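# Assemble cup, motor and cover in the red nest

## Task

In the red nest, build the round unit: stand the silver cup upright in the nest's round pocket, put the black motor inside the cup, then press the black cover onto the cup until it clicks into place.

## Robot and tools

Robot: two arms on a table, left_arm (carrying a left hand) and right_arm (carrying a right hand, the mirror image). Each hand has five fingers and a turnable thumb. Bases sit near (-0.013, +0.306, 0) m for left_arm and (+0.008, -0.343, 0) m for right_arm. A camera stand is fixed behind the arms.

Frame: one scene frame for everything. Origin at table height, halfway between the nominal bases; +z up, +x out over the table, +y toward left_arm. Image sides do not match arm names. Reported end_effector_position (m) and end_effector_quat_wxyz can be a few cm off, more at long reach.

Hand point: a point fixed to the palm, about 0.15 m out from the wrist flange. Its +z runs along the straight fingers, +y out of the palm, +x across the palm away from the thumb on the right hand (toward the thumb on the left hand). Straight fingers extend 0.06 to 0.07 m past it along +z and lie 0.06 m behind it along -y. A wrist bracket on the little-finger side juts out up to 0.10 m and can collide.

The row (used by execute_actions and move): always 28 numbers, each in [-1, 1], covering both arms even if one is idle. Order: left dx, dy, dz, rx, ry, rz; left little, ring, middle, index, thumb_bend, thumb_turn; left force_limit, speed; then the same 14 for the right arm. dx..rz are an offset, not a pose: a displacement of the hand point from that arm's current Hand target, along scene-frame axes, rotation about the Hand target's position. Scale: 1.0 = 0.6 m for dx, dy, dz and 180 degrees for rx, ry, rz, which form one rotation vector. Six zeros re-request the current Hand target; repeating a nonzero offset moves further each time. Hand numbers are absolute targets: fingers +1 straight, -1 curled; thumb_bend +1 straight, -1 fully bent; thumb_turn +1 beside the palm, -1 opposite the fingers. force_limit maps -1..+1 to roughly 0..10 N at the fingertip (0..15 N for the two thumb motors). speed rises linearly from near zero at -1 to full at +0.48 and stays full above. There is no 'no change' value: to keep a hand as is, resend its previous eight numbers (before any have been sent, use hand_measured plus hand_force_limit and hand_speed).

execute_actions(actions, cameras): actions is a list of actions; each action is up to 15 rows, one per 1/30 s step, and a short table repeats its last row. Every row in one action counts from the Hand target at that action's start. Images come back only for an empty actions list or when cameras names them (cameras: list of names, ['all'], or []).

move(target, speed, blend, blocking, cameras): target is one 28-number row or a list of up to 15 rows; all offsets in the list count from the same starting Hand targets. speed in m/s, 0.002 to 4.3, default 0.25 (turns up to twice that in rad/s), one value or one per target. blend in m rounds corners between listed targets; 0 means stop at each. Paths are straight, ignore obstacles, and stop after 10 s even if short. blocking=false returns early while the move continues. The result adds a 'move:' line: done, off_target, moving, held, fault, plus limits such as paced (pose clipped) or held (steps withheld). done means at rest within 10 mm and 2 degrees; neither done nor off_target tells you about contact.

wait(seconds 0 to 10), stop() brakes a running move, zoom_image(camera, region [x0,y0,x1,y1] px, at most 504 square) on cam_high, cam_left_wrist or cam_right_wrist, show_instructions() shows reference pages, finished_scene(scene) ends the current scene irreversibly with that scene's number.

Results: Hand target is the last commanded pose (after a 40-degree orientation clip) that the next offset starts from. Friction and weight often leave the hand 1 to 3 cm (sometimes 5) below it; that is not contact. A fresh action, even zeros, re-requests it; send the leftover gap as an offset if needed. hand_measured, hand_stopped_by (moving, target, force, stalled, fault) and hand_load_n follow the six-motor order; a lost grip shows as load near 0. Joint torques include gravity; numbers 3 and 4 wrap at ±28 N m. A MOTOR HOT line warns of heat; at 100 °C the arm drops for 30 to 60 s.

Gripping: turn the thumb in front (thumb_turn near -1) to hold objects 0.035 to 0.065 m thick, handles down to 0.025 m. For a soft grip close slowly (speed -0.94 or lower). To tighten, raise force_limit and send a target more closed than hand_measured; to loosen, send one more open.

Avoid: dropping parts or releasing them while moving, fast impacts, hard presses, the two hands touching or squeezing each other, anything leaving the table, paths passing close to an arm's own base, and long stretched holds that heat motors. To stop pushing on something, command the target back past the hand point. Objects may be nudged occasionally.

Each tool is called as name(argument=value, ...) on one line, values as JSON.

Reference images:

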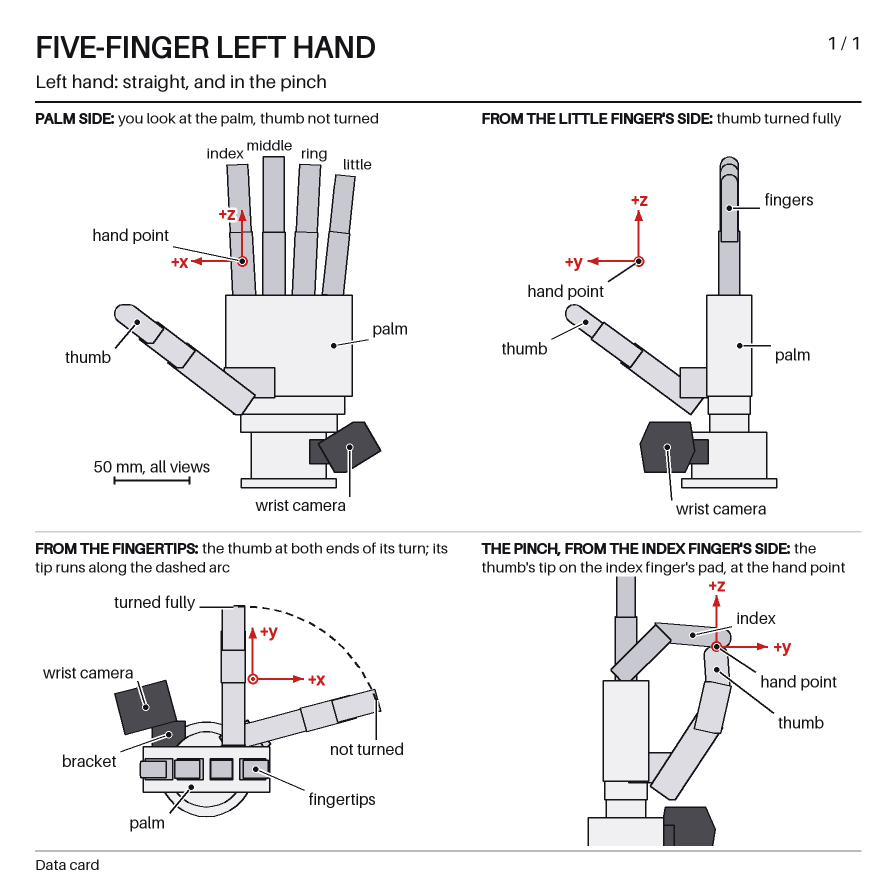

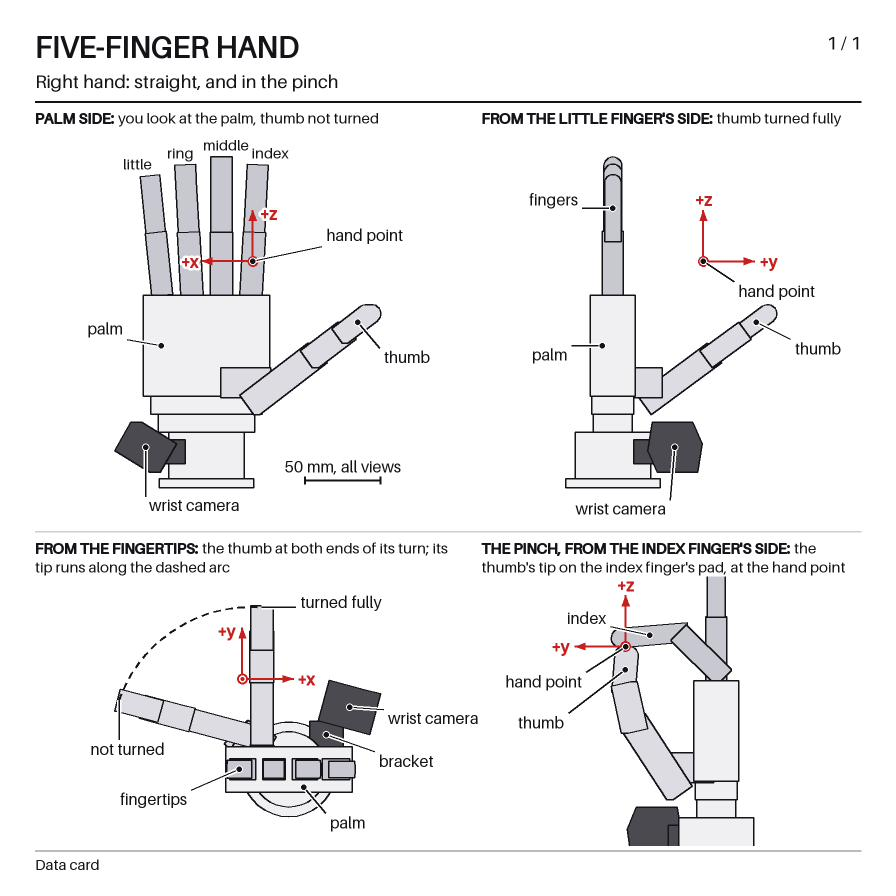

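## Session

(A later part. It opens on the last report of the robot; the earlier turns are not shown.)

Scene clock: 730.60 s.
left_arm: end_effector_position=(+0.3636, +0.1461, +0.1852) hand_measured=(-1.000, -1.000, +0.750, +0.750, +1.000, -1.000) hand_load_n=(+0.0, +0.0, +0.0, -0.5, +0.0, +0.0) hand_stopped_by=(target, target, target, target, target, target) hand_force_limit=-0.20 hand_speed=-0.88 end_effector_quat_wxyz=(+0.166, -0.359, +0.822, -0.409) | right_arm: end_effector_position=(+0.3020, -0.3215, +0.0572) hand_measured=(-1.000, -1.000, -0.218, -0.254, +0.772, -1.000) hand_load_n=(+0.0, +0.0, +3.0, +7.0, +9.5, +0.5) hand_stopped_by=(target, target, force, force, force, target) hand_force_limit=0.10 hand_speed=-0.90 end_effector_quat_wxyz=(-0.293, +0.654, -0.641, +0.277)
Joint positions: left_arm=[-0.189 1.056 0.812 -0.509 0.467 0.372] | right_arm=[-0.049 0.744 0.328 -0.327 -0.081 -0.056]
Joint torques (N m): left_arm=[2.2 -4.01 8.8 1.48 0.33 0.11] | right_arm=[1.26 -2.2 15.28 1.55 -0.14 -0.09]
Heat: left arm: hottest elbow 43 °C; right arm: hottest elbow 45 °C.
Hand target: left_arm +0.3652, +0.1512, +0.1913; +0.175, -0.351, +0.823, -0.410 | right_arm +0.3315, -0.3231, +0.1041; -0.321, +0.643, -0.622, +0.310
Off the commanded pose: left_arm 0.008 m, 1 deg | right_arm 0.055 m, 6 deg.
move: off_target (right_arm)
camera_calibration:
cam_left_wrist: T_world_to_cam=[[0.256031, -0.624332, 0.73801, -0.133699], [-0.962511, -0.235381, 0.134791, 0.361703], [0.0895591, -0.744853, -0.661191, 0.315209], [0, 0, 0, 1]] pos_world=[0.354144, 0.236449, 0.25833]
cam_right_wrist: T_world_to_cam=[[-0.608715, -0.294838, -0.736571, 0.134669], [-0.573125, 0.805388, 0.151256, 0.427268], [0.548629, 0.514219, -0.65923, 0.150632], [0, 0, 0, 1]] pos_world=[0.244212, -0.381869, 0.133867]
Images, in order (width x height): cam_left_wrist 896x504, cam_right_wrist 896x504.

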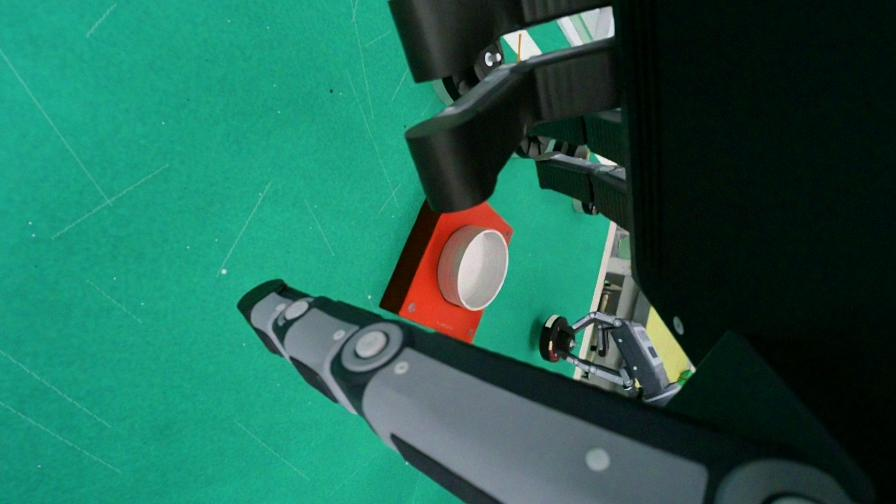

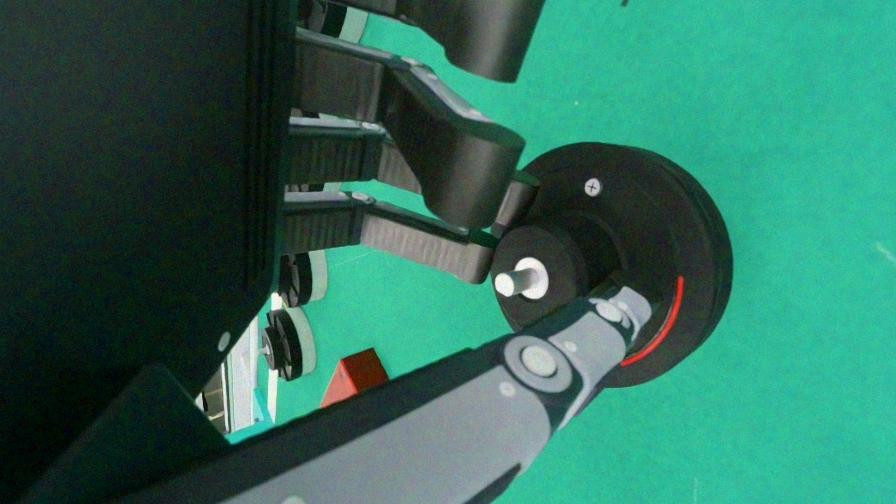

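move(target=[[0,0,0,0,0,0,-1,-1,0.75,0.75,1,-1,-0.2,-0.88,0.0,0,0.085,0,0,0,-1,-1,-0.5,-0.5,0.3,-1,0.1,-0.9],[0,0,0,0,0,0,-1,-1,0.75,0.75,1,-1,-0.2,-0.88,0.0868,0.4855,0.1,0,0,0.2,-1,-1,-0.5,-0.5,0.3,-1,0.1,-0.9]], speed=0.13, blend=0.03, cameras=["all"])

zoom_image(camera="cam_left_wrist", region=[350, 150, 650, 400])

zoom_image(camera="cam_high", region=[380, 150, 500, 250])

Scene clock: 754.10 s.
left_arm: end_effector_position=(+0.3636, +0.1461, +0.1852) hand_measured=(-1.000, -1.000, +0.750, +0.750, +1.000, -1.000) hand_load_n=(+0.0, +0.0, +0.0, +0.0, +0.0, +0.0) hand_stopped_by=(target, target, target, target, target, target) hand_force_limit=-0.20 hand_speed=-0.88 end_effector_quat_wxyz=(+0.166, -0.359, +0.822, -0.409) | right_arm: end_effector_position=(+0.3520, -0.0603, +0.1160) hand_measured=(-1.000, -1.000, -0.218, -0.254, +0.772, -1.000) hand_load_n=(+0.0, +0.5, +3.5, +7.0, +9.5, +1.0) hand_stopped_by=(target, target, force, force, force, target) hand_force_limit=0.10 hand_speed=-0.90 end_effector_quat_wxyz=(-0.350, +0.823, -0.412, +0.172)
Joint positions: left_arm=[-0.189 1.056 0.812 -0.509 0.467 0.372] | right_arm=[0.632 1.203 0.763 -0.33 -0.028 -0.021]
Joint torques (N m): left_arm=[1.79 -4.6 8.84 1.47 0.34 0.12] | right_arm=[1.79 -6.18 15.25 3.37 -0.28 -0.08]
Heat: left arm: hottest elbow 43 °C; right arm: hottest elbow 47 °C.
Hand target: left_arm +0.3652, +0.1512, +0.1913; +0.175, -0.351, +0.823, -0.410 | right_arm +0.3835, -0.0318, +0.1641; -0.401, +0.804, -0.393, +0.195
Off the commanded pose: left_arm 0.008 m, 1 deg | right_arm 0.064 m, 7 deg.
move: off_target (right_arm); blend cut to 0.0259 m at target 1
camera_calibration:
cam_left_wrist: T_world_to_cam=[[0.256031, -0.624332, 0.73801, -0.133699], [-0.962511, -0.235381, 0.134791, 0.361703], [0.0895591, -0.744853, -0.661191, 0.315209], [0, 0, 0, 1]] pos_world=[0.354144, 0.236449, 0.25833]
cam_right_wrist: T_world_to_cam=[[-0.337692, -0.610628, -0.716308, 0.168616], [-0.931301, 0.327146, 0.160166, 0.332839], [0.136535, 0.721186, -0.679153, 0.187426], [0, 0, 0, 1]] pos_world=[0.341323, -0.141094, 0.194762]

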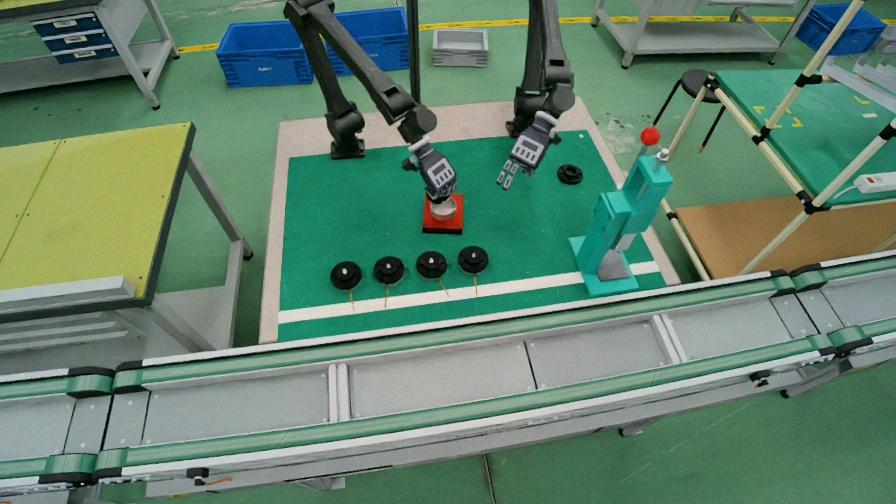

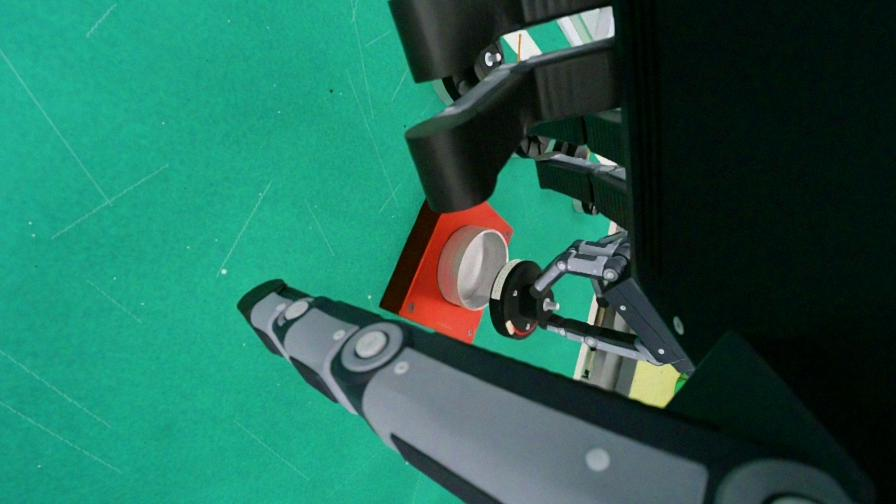

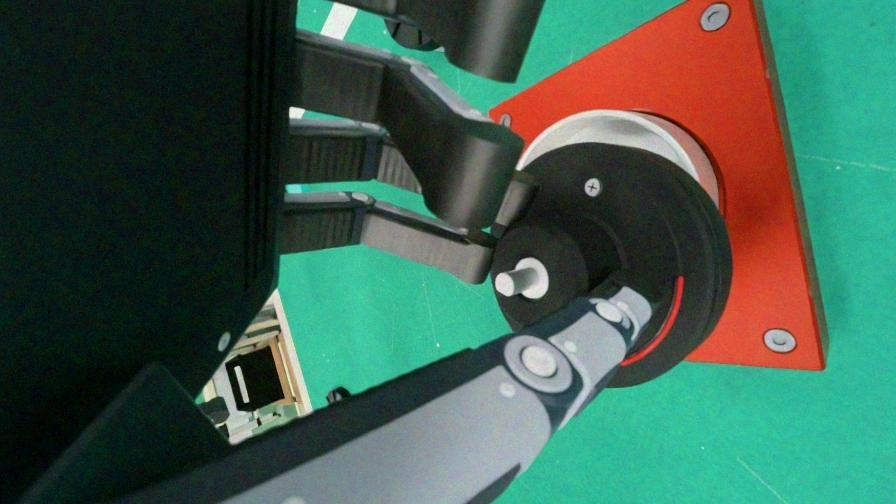

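Scaled by 1.680 from the camera's 896x504 image, which has a finer 1280x720 frame.

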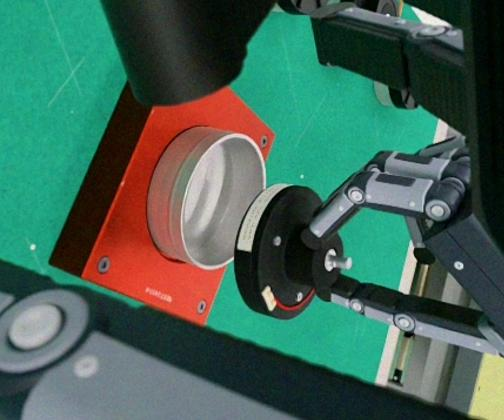

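Scaled by 4.200 from the camera's 896x504 image, which has a finer 1280x720 frame.

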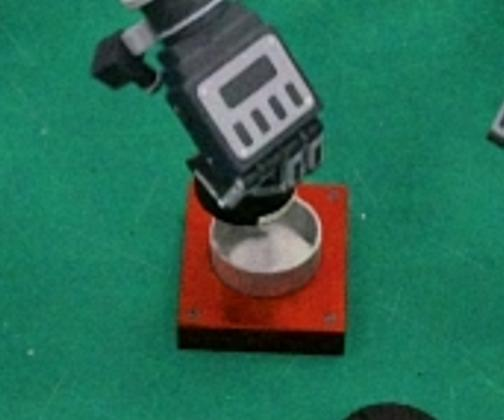

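zoom_image(camera="cam_right_wrist", region=[480, 80, 780, 400])

Scaled by 1.575 from the camera's 896x504 image, which has a finer 1280x720 frame.

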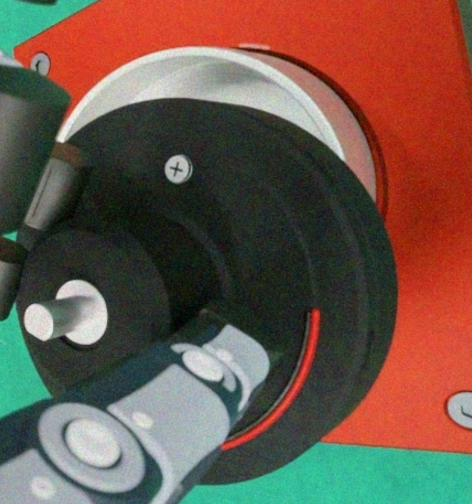

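move(target=[0,0,0,0,0,0,-1,-1,0.75,0.75,1,-1,-0.2,-0.88,-0.01,-0.0078,-0.082,0,0,0,-1,-1,-0.5,-0.5,0.3,-1,0.1,-0.9], speed=0.08, cameras=["all"])

zoom_image(camera="cam_left_wrist", region=[350, 150, 650, 400])

zoom_image(camera="cam_high", region=[400, 170, 480, 240])

zoom_image(camera="cam_right_wrist", region=[480, 80, 780, 400])

Scene clock: 820.00 s.
left_arm: end_effector_position=(+0.3636, +0.1461, +0.1852) hand_measured=(-1.000, -1.000, +0.750, +0.750, +1.000, -1.000) hand_load_n=(+0.0, +0.0, +0.0, +0.0, +0.0, +0.0) hand_stopped_by=(target, target, target, target, target, target) hand_force_limit=-0.20 hand_speed=-0.88 end_effector_quat_wxyz=(+0.166, -0.359, +0.822, -0.409) | right_arm: end_effector_position=(+0.3713, -0.0468, +0.1008) hand_measured=(-1.000, -1.000, -0.218, -0.254, +0.772, -1.000) hand_load_n=(+0.0, +0.0, +3.5, +7.0, +9.5, +1.0) hand_stopped_by=(target, target, force, force, force, target) hand_force_limit=0.10 hand_speed=-0.90 end_effector_quat_wxyz=(-0.377, +0.811, -0.406, +0.187)
Joint positions: left_arm=[-0.189 1.056 0.812 -0.509 0.467 0.372] | right_arm=[0.632 1.266 0.739 -0.175 -0.028 -0.021]
Joint torques (N m): left_arm=[2.08 -4.19 8.88 1.46 0.32 0.11] | right_arm=[1.85 -7 8.64 3.51 -0.31 -0.09]
Heat: left arm: hottest elbow 43 °C; right arm: hottest elbow 51 °C.
Hand target: left_arm +0.3652, +0.1512, +0.1913; +0.175, -0.351, +0.823, -0.410 | right_arm +0.3775, -0.0365, +0.1149; -0.401, +0.804, -0.393, +0.195
Off the commanded pose: left_arm 0.008 m, 1 deg | right_arm 0.019 m, 3 deg.
move: off_target (right_arm)
camera_calibration:
cam_left_wrist: T_world_to_cam=[[0.256031, -0.624332, 0.73801, -0.133699], [-0.962511, -0.235381, 0.134791, 0.361703], [0.0895591, -0.744853, -0.661191, 0.315209], [0, 0, 0, 1]] pos_world=[0.354144, 0.236449, 0.25833]
cam_right_wrist: T_world_to_cam=[[-0.296907, -0.582138, -0.756942, 0.162869], [-0.939075, 0.321747, 0.120903, 0.355402], [0.173161, 0.746722, -0.6422, 0.148694], [0, 0, 0, 1]] pos_world=[0.356357, -0.13057, 0.175804]

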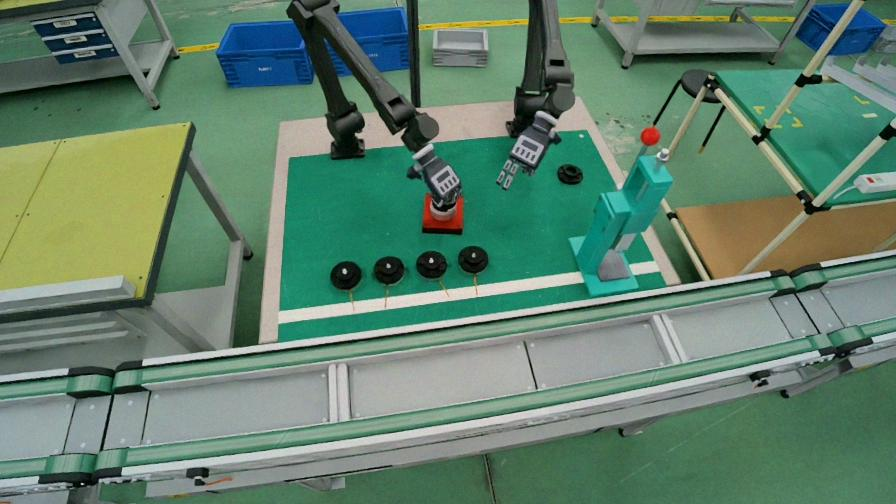

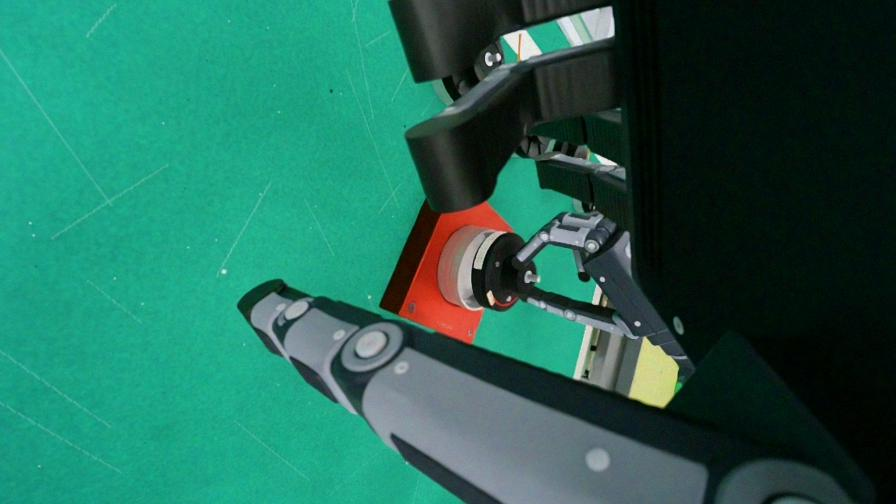

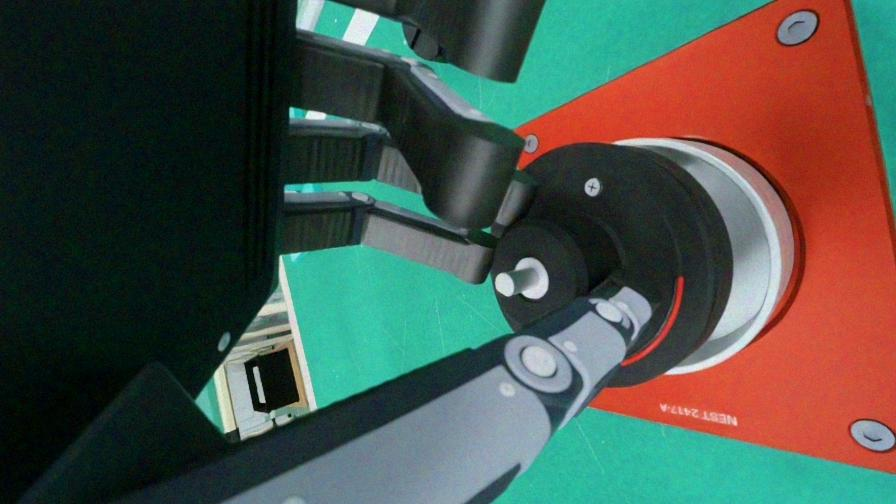

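Scaled by 1.680 from the camera's 896x504 image, which has a finer 1280x720 frame.

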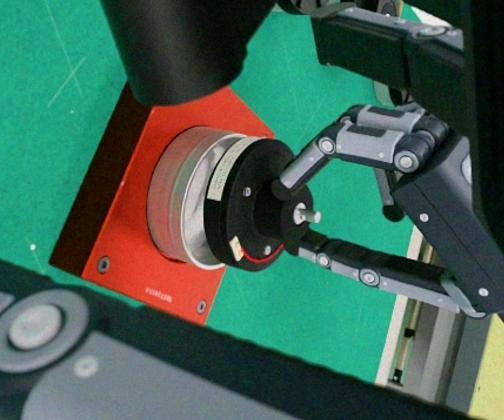

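Scaled by 6.300 from the camera's 896x504 image, which has a finer 1280x720 frame.

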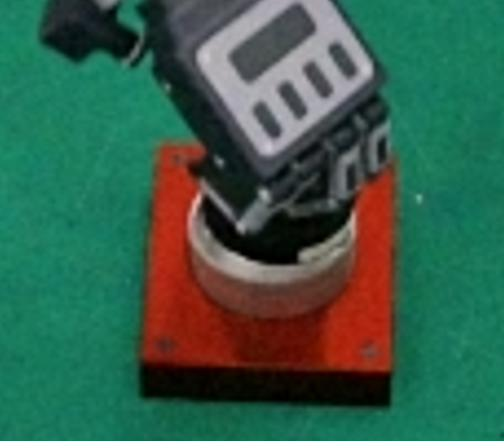

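Scaled by 1.575 from the camera's 896x504 image, which has a finer 1280x720 frame.

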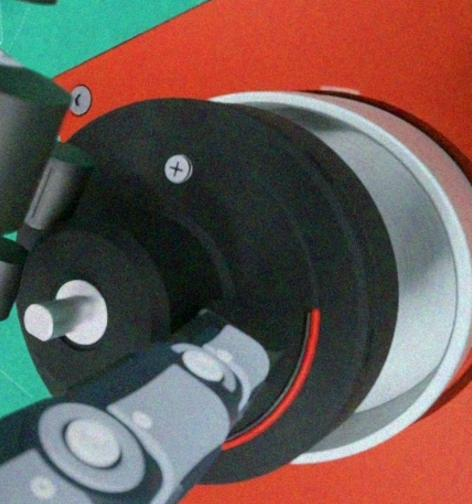

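move(target=[0,0,0,0,0,0,-1,-1,0.75,0.75,1,-1,-0.2,-0.88,-0.0105,-0.003,-0.018,0,0,0,-1,-1,-0.5,-0.5,0.3,-1,0.1,-0.9], speed=0.08, cameras=["all"])

zoom_image(camera="cam_left_wrist", region=[400, 190, 580, 340])

zoom_image(camera="cam_high", region=[400, 170, 480, 240])

zoom_image(camera="cam_right_wrist", region=[480, 80, 780, 400])

Scene clock: 872.70 s.
left_arm: end_effector_position=(+0.3636, +0.1461, +0.1852) hand_measured=(-1.000, -1.000, +0.750, +0.750, +1.000, -1.000) hand_load_n=(+0.0, +0.0, +0.0, +0.0, +0.0, +0.0) hand_stopped_by=(target, target, target, target, target, target) hand_force_limit=-0.20 hand_speed=-0.88 end_effector_quat_wxyz=(+0.166, -0.359, +0.822, -0.409) | right_arm: end_effector_position=(+0.3662, -0.0495, +0.0910) hand_measured=(-1.000, -1.000, -0.218, -0.254, +0.772, -1.000) hand_load_n=(+0.0, +0.0, +3.5, +7.0, +9.5, +1.0) hand_stopped_by=(target, target, force, force, force, target) hand_force_limit=0.10 hand_speed=-0.90 end_effector_quat_wxyz=(-0.378, +0.811, -0.405, +0.187)
Joint positions: left_arm=[-0.189 1.056 0.812 -0.509 0.467 0.372] | right_arm=[0.634 1.266 0.708 -0.143 -0.028 -0.021]
Joint torques (N m): left_arm=[1.96 -4.31 8.79 1.4 0.32 0.11] | right_arm=[2.08 -6.89 8.38 3.49 -0.12 -0.05]
Heat: left arm: hottest elbow 43 °C; right arm: hottest elbow 44 °C.
Hand target: left_arm +0.3652, +0.1512, +0.1913; +0.175, -0.351, +0.823, -0.410 | right_arm +0.3712, -0.0383, +0.1041; -0.401, +0.804, -0.393, +0.195
Off the commanded pose: left_arm 0.008 m, 1 deg | right_arm 0.018 m, 3 deg.
move: off_target (right_arm)
camera_calibration:
cam_left_wrist: T_world_to_cam=[[0.256031, -0.624332, 0.73801, -0.133699], [-0.962511, -0.235381, 0.134791, 0.361703], [0.0895591, -0.744853, -0.661191, 0.315209], [0, 0, 0, 1]] pos_world=[0.354144, 0.236449, 0.25833]
cam_right_wrist: T_world_to_cam=[[-0.295021, -0.581948, -0.757825, 0.151743], [-0.939739, 0.320143, 0.119997, 0.352881], [0.17278, 0.74756, -0.641328, 0.145409], [0, 0, 0, 1]] pos_world=[0.351259, -0.133368, 0.165905]

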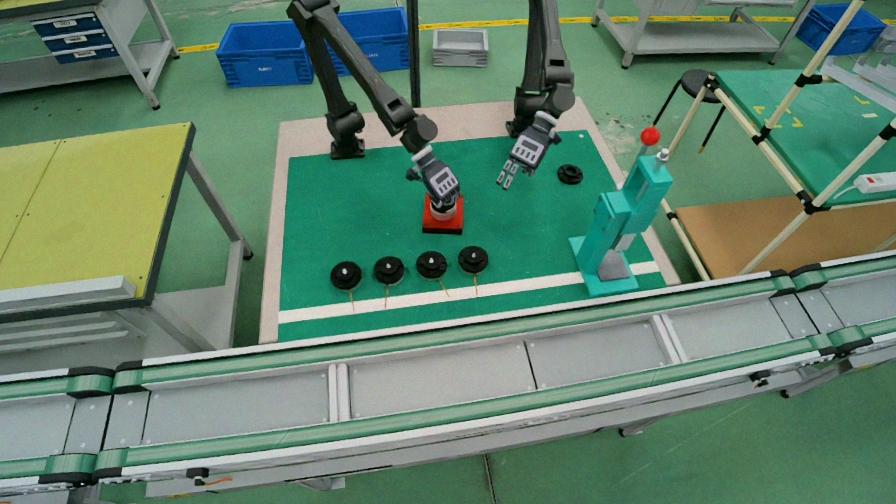

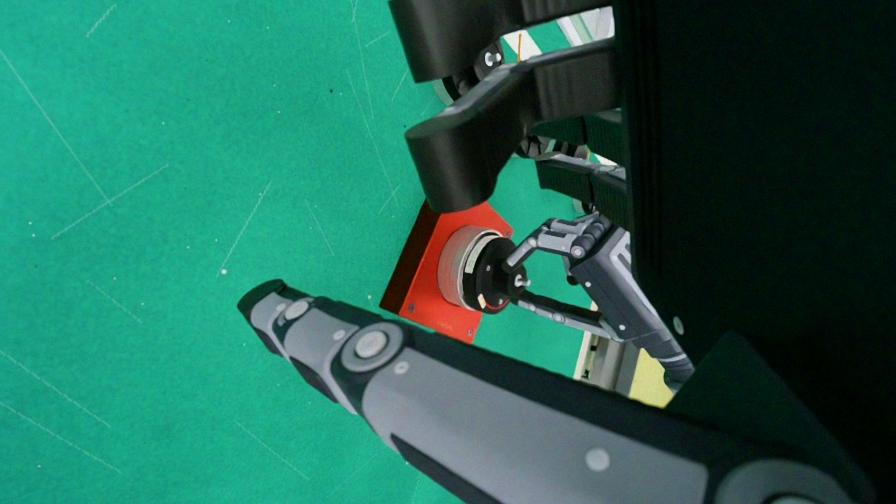

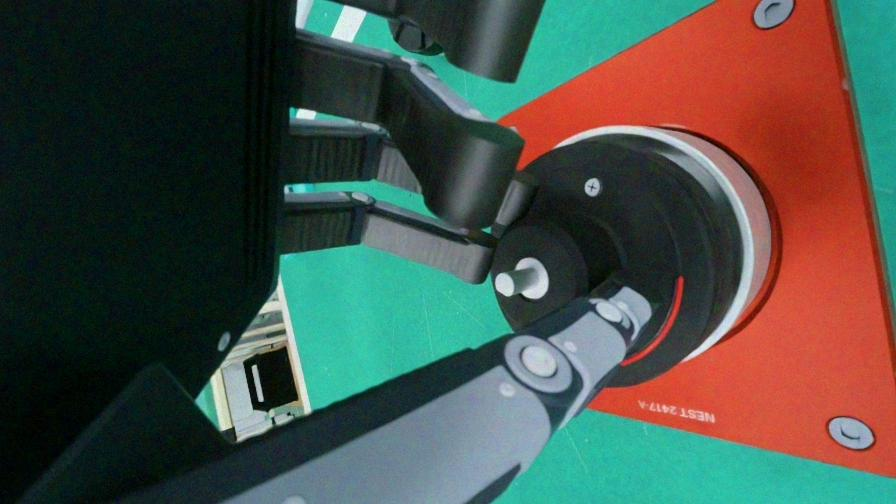

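Scaled by 2.800 from the camera's 896x504 image, which has a finer 1280x720 frame.

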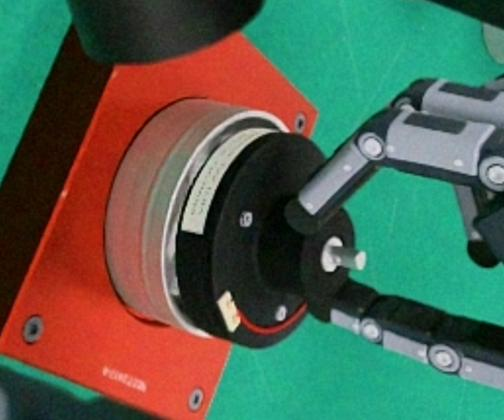

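Scaled by 6.300 from the camera's 896x504 image, which has a finer 1280x720 frame.

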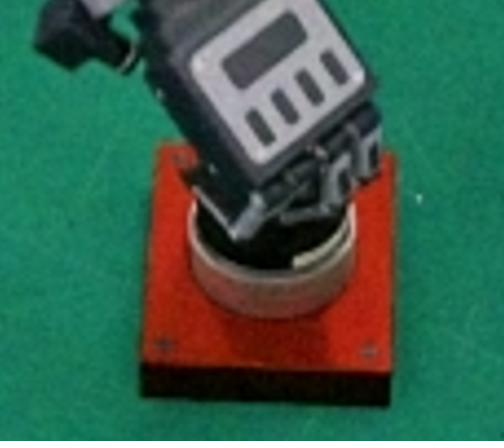

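Scaled by 1.575 from the camera's 896x504 image, which has a finer 1280x720 frame.

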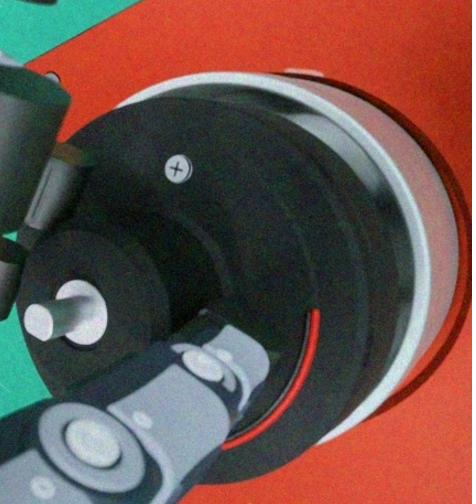

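zoom_image(camera="cam_high", region=[424, 192, 464, 224])

zoom_image(camera="cam_left_wrist", region=[430, 215, 530, 320])

Scaled by 12.600 from the camera's 896x504 image, which has a finer 1280x720 frame.

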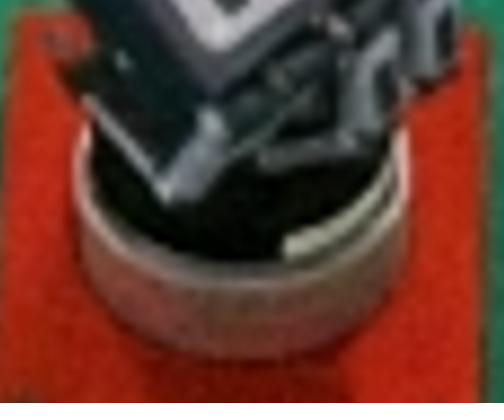

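Scaled by 4.800 from the camera's 896x504 image, which has a finer 1280x720 frame.

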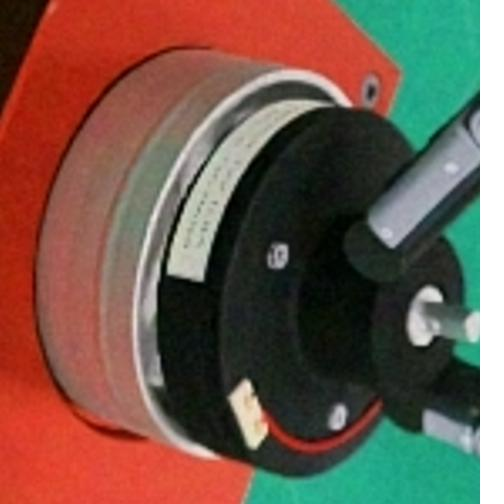

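move(target=[0,0,0,0,0,0,-1,-1,0.75,0.75,1,-1,-0.2,-0.88,0.0035,0.001,-0.009,0,0,0,-1,-1,-0.5,-0.5,0.3,-1,0.1,-0.9], speed=0.06, cameras=["all"])

zoom_image(camera="cam_high", region=[424, 192, 464, 224])

zoom_image(camera="cam_left_wrist", region=[430, 215, 530, 320])

zoom_image(camera="cam_right_wrist", region=[480, 80, 780, 400])

Scene clock: 953.83 s.
left_arm: end_effector_position=(+0.3636, +0.1461, +0.1852) hand_measured=(-1.000, -1.000, +0.750, +0.750, +1.000, -1.000) hand_load_n=(+0.0, +0.0, +0.0, +0.0, +0.0, +0.0) hand_stopped_by=(target, target, target, target, target, target) hand_force_limit=-0.20 hand_speed=-0.88 end_effector_quat_wxyz=(+0.166, -0.359, +0.822, -0.409) | right_arm: end_effector_position=(+0.3689, -0.0476, +0.0898) hand_measured=(-1.000, -1.000, -0.218, -0.254, +0.772, -1.000) hand_load_n=(+0.0, +0.0, +2.5, +5.5, +10.0, +0.5) hand_stopped_by=(target, target, force, force, force, target) hand_force_limit=0.10 hand_speed=-0.90 end_effector_quat_wxyz=(-0.381, +0.810, -0.404, +0.189)
Joint positions: left_arm=[-0.189 1.056 0.812 -0.509 0.467 0.372] | right_arm=[0.634 1.275 0.708 -0.126 -0.028 -0.021]
Joint torques (N m): left_arm=[1.73 -4.13 8.8 1.36 0.37 0.1] | right_arm=[2.02 -6.59 8.05 3.63 -0.18 -0.07]
Motor temperatures (°C): left_arm=[28 31 43 28 32 27] | right_arm=[30 30 43 30 28 29]
Heat: left arm: hottest elbow 43 °C; right arm: hottest elbow 43 °C.
Hand target: left_arm +0.3652, +0.1512, +0.1913; +0.175, -0.351, +0.823, -0.410 | right_arm +0.3733, -0.0377, +0.0987; -0.401, +0.804, -0.393, +0.195
Off the commanded pose: left_arm 0.008 m, 1 deg | right_arm 0.014 m, 3 deg.
move: off_target (right_arm)
camera_calibration:
cam_left_wrist: T_world_to_cam=[[0.256031, -0.624332, 0.73801, -0.133699], [-0.962511, -0.235381, 0.134791, 0.361703], [0.0895591, -0.744853, -0.661191, 0.315209], [0, 0, 0, 1]] pos_world=[0.354144, 0.236449, 0.25833]
cam_right_wrist: T_world_to_cam=[[-0.290204, -0.578612, -0.762227, 0.151396], [-0.94049, 0.319606, 0.115459, 0.355719], [0.176806, 0.750373, -0.63693, 0.140963], [0, 0, 0, 1]] pos_world=[0.353563, -0.131865, 0.16411]

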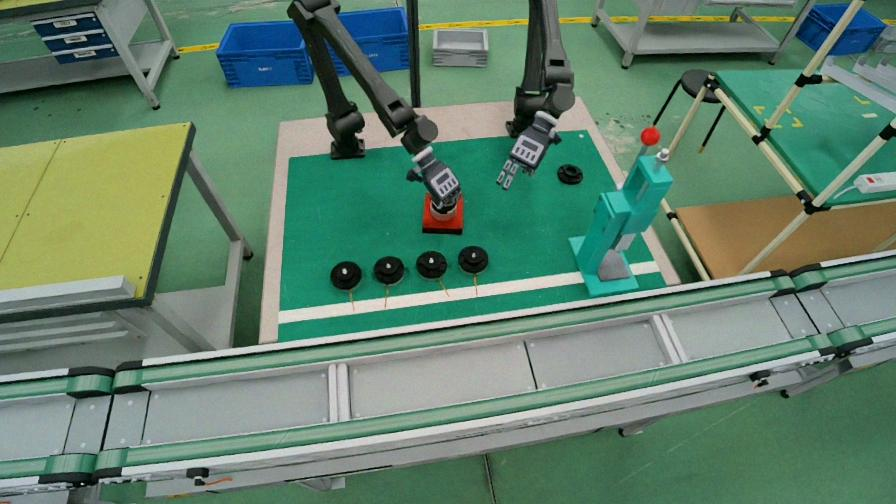

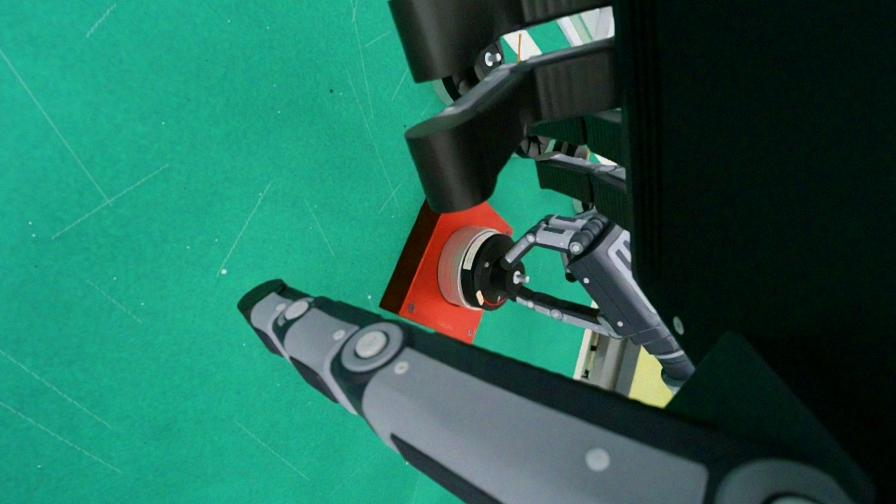

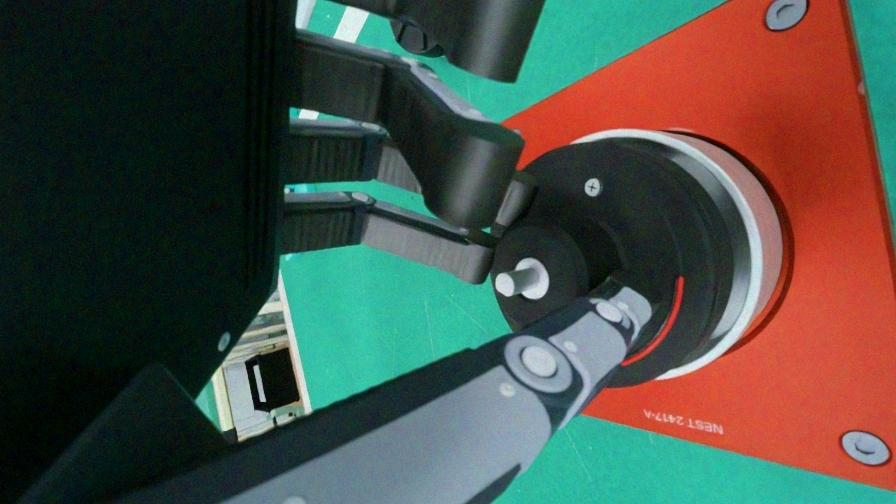

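Scaled by 12.600 from the camera's 896x504 image, which has a finer 1280x720 frame.

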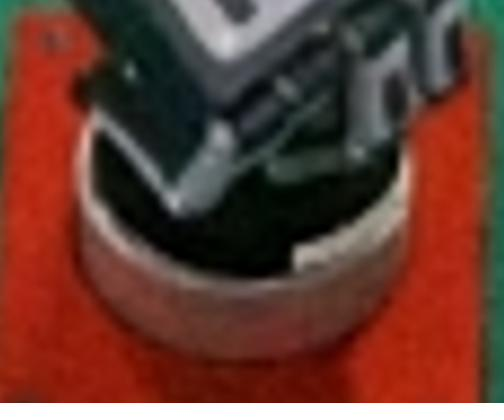

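Scaled by 4.800 from the camera's 896x504 image, which has a finer 1280x720 frame.

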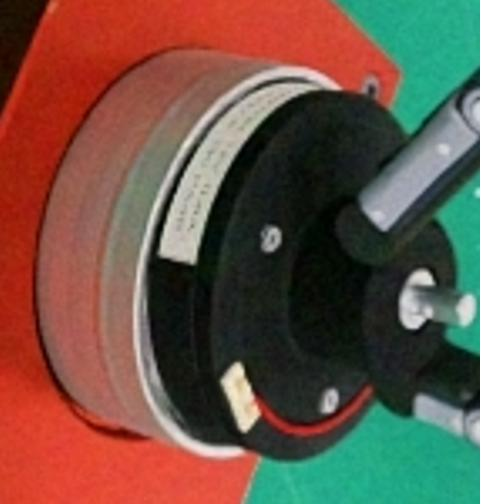

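Scaled by 1.575 from the camera's 896x504 image, which has a finer 1280x720 frame.

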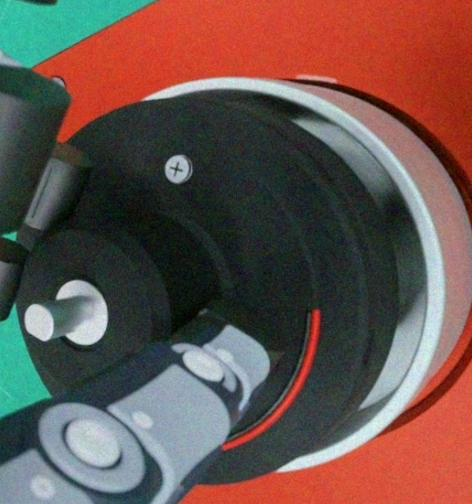

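move(target=[0,0,0,0,0,0,-1,-1,0.75,0.75,1,-1,-0.2,-0.88,-0.005,-0.005,0.0,0,0,0,-1,-1,-0.5,-0.5,0.3,-1,0.1,-0.9], speed=0.06, cameras=["all"])

zoom_image(camera="cam_high", region=[424, 192, 464, 224])

zoom_image(camera="cam_left_wrist", region=[430, 215, 530, 320])

zoom_image(camera="cam_right_wrist", region=[480, 80, 780, 400])

Scene clock: 975.63 s.
left_arm: end_effector_position=(+0.3636, +0.1461, +0.1852) hand_measured=(-1.000, -1.000, +0.750, +0.750, +1.000, -1.000) hand_load_n=(+0.0, +0.0, +0.0, -0.5, +0.0, +0.0) hand_stopped_by=(target, target, target, target, target, target) hand_force_limit=-0.20 hand_speed=-0.88 end_effector_quat_wxyz=(+0.166, -0.359, +0.822, -0.409) | right_arm: end_effector_position=(+0.3660, -0.0497, +0.0853) hand_measured=(-1.000, -1.000, -0.218, -0.254, +0.772, -1.000) hand_load_n=(+0.0, +0.0, +3.5, +7.0, +9.5, +1.0) hand_stopped_by=(target, target, force, force, force, target) hand_force_limit=0.10 hand_speed=-0.90 end_effector_quat_wxyz=(-0.378, +0.811, -0.405, +0.187)
Joint positions: left_arm=[-0.189 1.056 0.812 -0.509 0.467 0.372] | right_arm=[0.634 1.275 0.697 -0.122 -0.028 -0.021]
Joint torques (N m): left_arm=[1.9 -3.96 8.75 1.57 0.33 0.14] | right_arm=[1.79 -7.36 7.98 3.37 -0.25 -0.08]
Heat: left arm: hottest elbow 43 °C; right arm: hottest elbow 43 °C.
Hand target: left_arm +0.3652, +0.1512, +0.1913; +0.175, -0.351, +0.823, -0.410 | right_arm +0.3703, -0.0407, +0.0987; -0.401, +0.804, -0.393, +0.195
Off the commanded pose: left_arm 0.008 m, 1 deg | right_arm 0.017 m, 3 deg.
move: off_target (right_arm)
camera_calibration:
cam_left_wrist: T_world_to_cam=[[0.256031, -0.624332, 0.73801, -0.133699], [-0.962511, -0.235381, 0.134791, 0.361703], [0.0895591, -0.744853, -0.661191, 0.315209], [0, 0, 0, 1]] pos_world=[0.354144, 0.236449, 0.25833]
cam_right_wrist: T_world_to_cam=[[-0.294092, -0.581286, -0.758694, 0.147045], [-0.93988, 0.320063, 0.119104, 0.353541], [0.173596, 0.748109, -0.640467, 0.14154], [0, 0, 0, 1]] pos_world=[0.35096, -0.133567, 0.160106]

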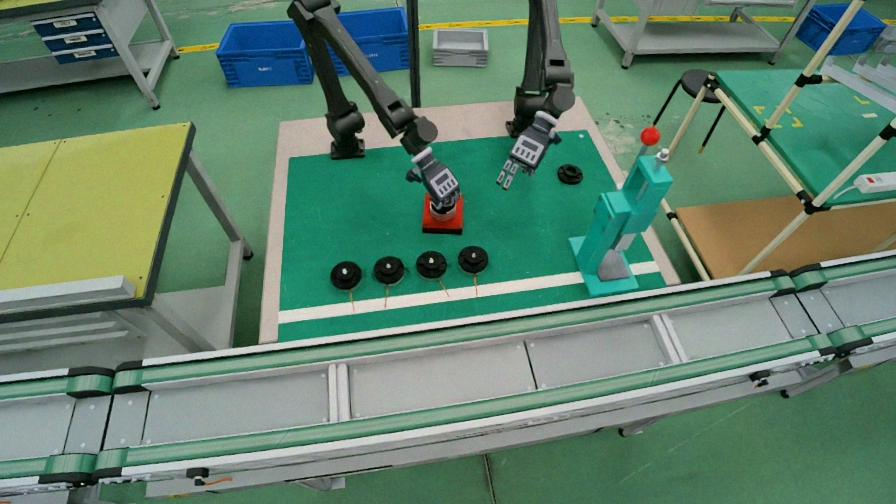

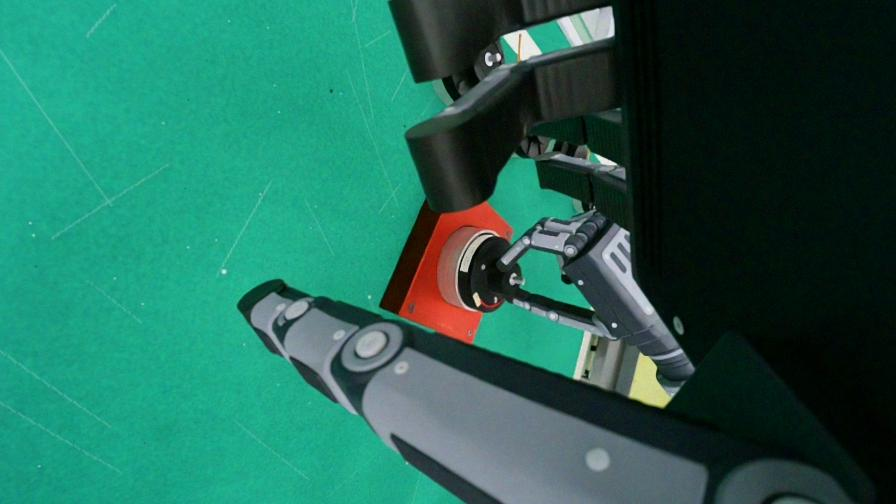

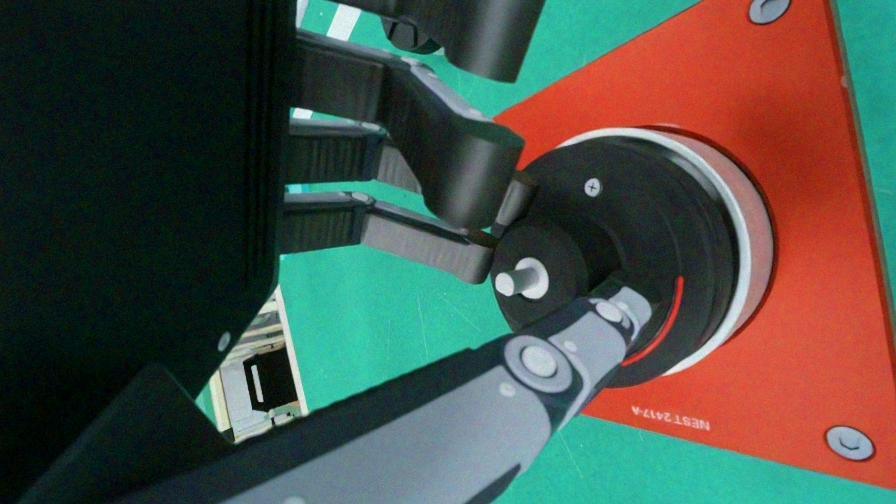

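Scaled by 12.600 from the camera's 896x504 image, which has a finer 1280x720 frame.

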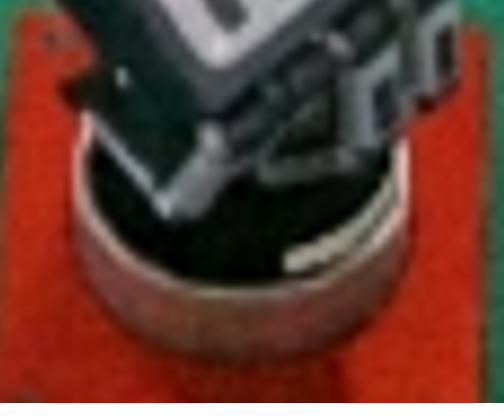

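Scaled by 4.800 from the camera's 896x504 image, which has a finer 1280x720 frame.

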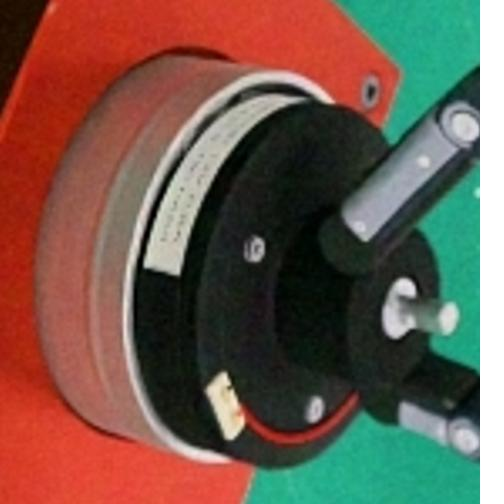

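Scaled by 1.575 from the camera's 896x504 image, which has a finer 1280x720 frame.

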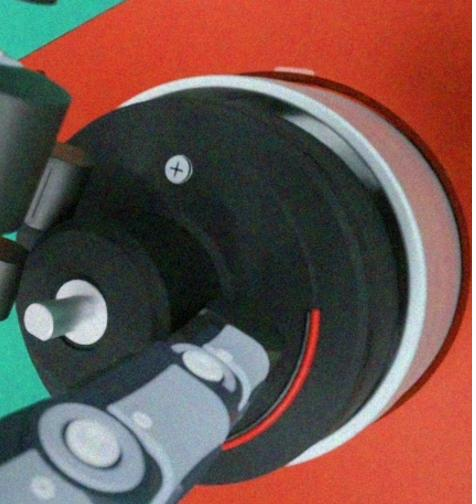

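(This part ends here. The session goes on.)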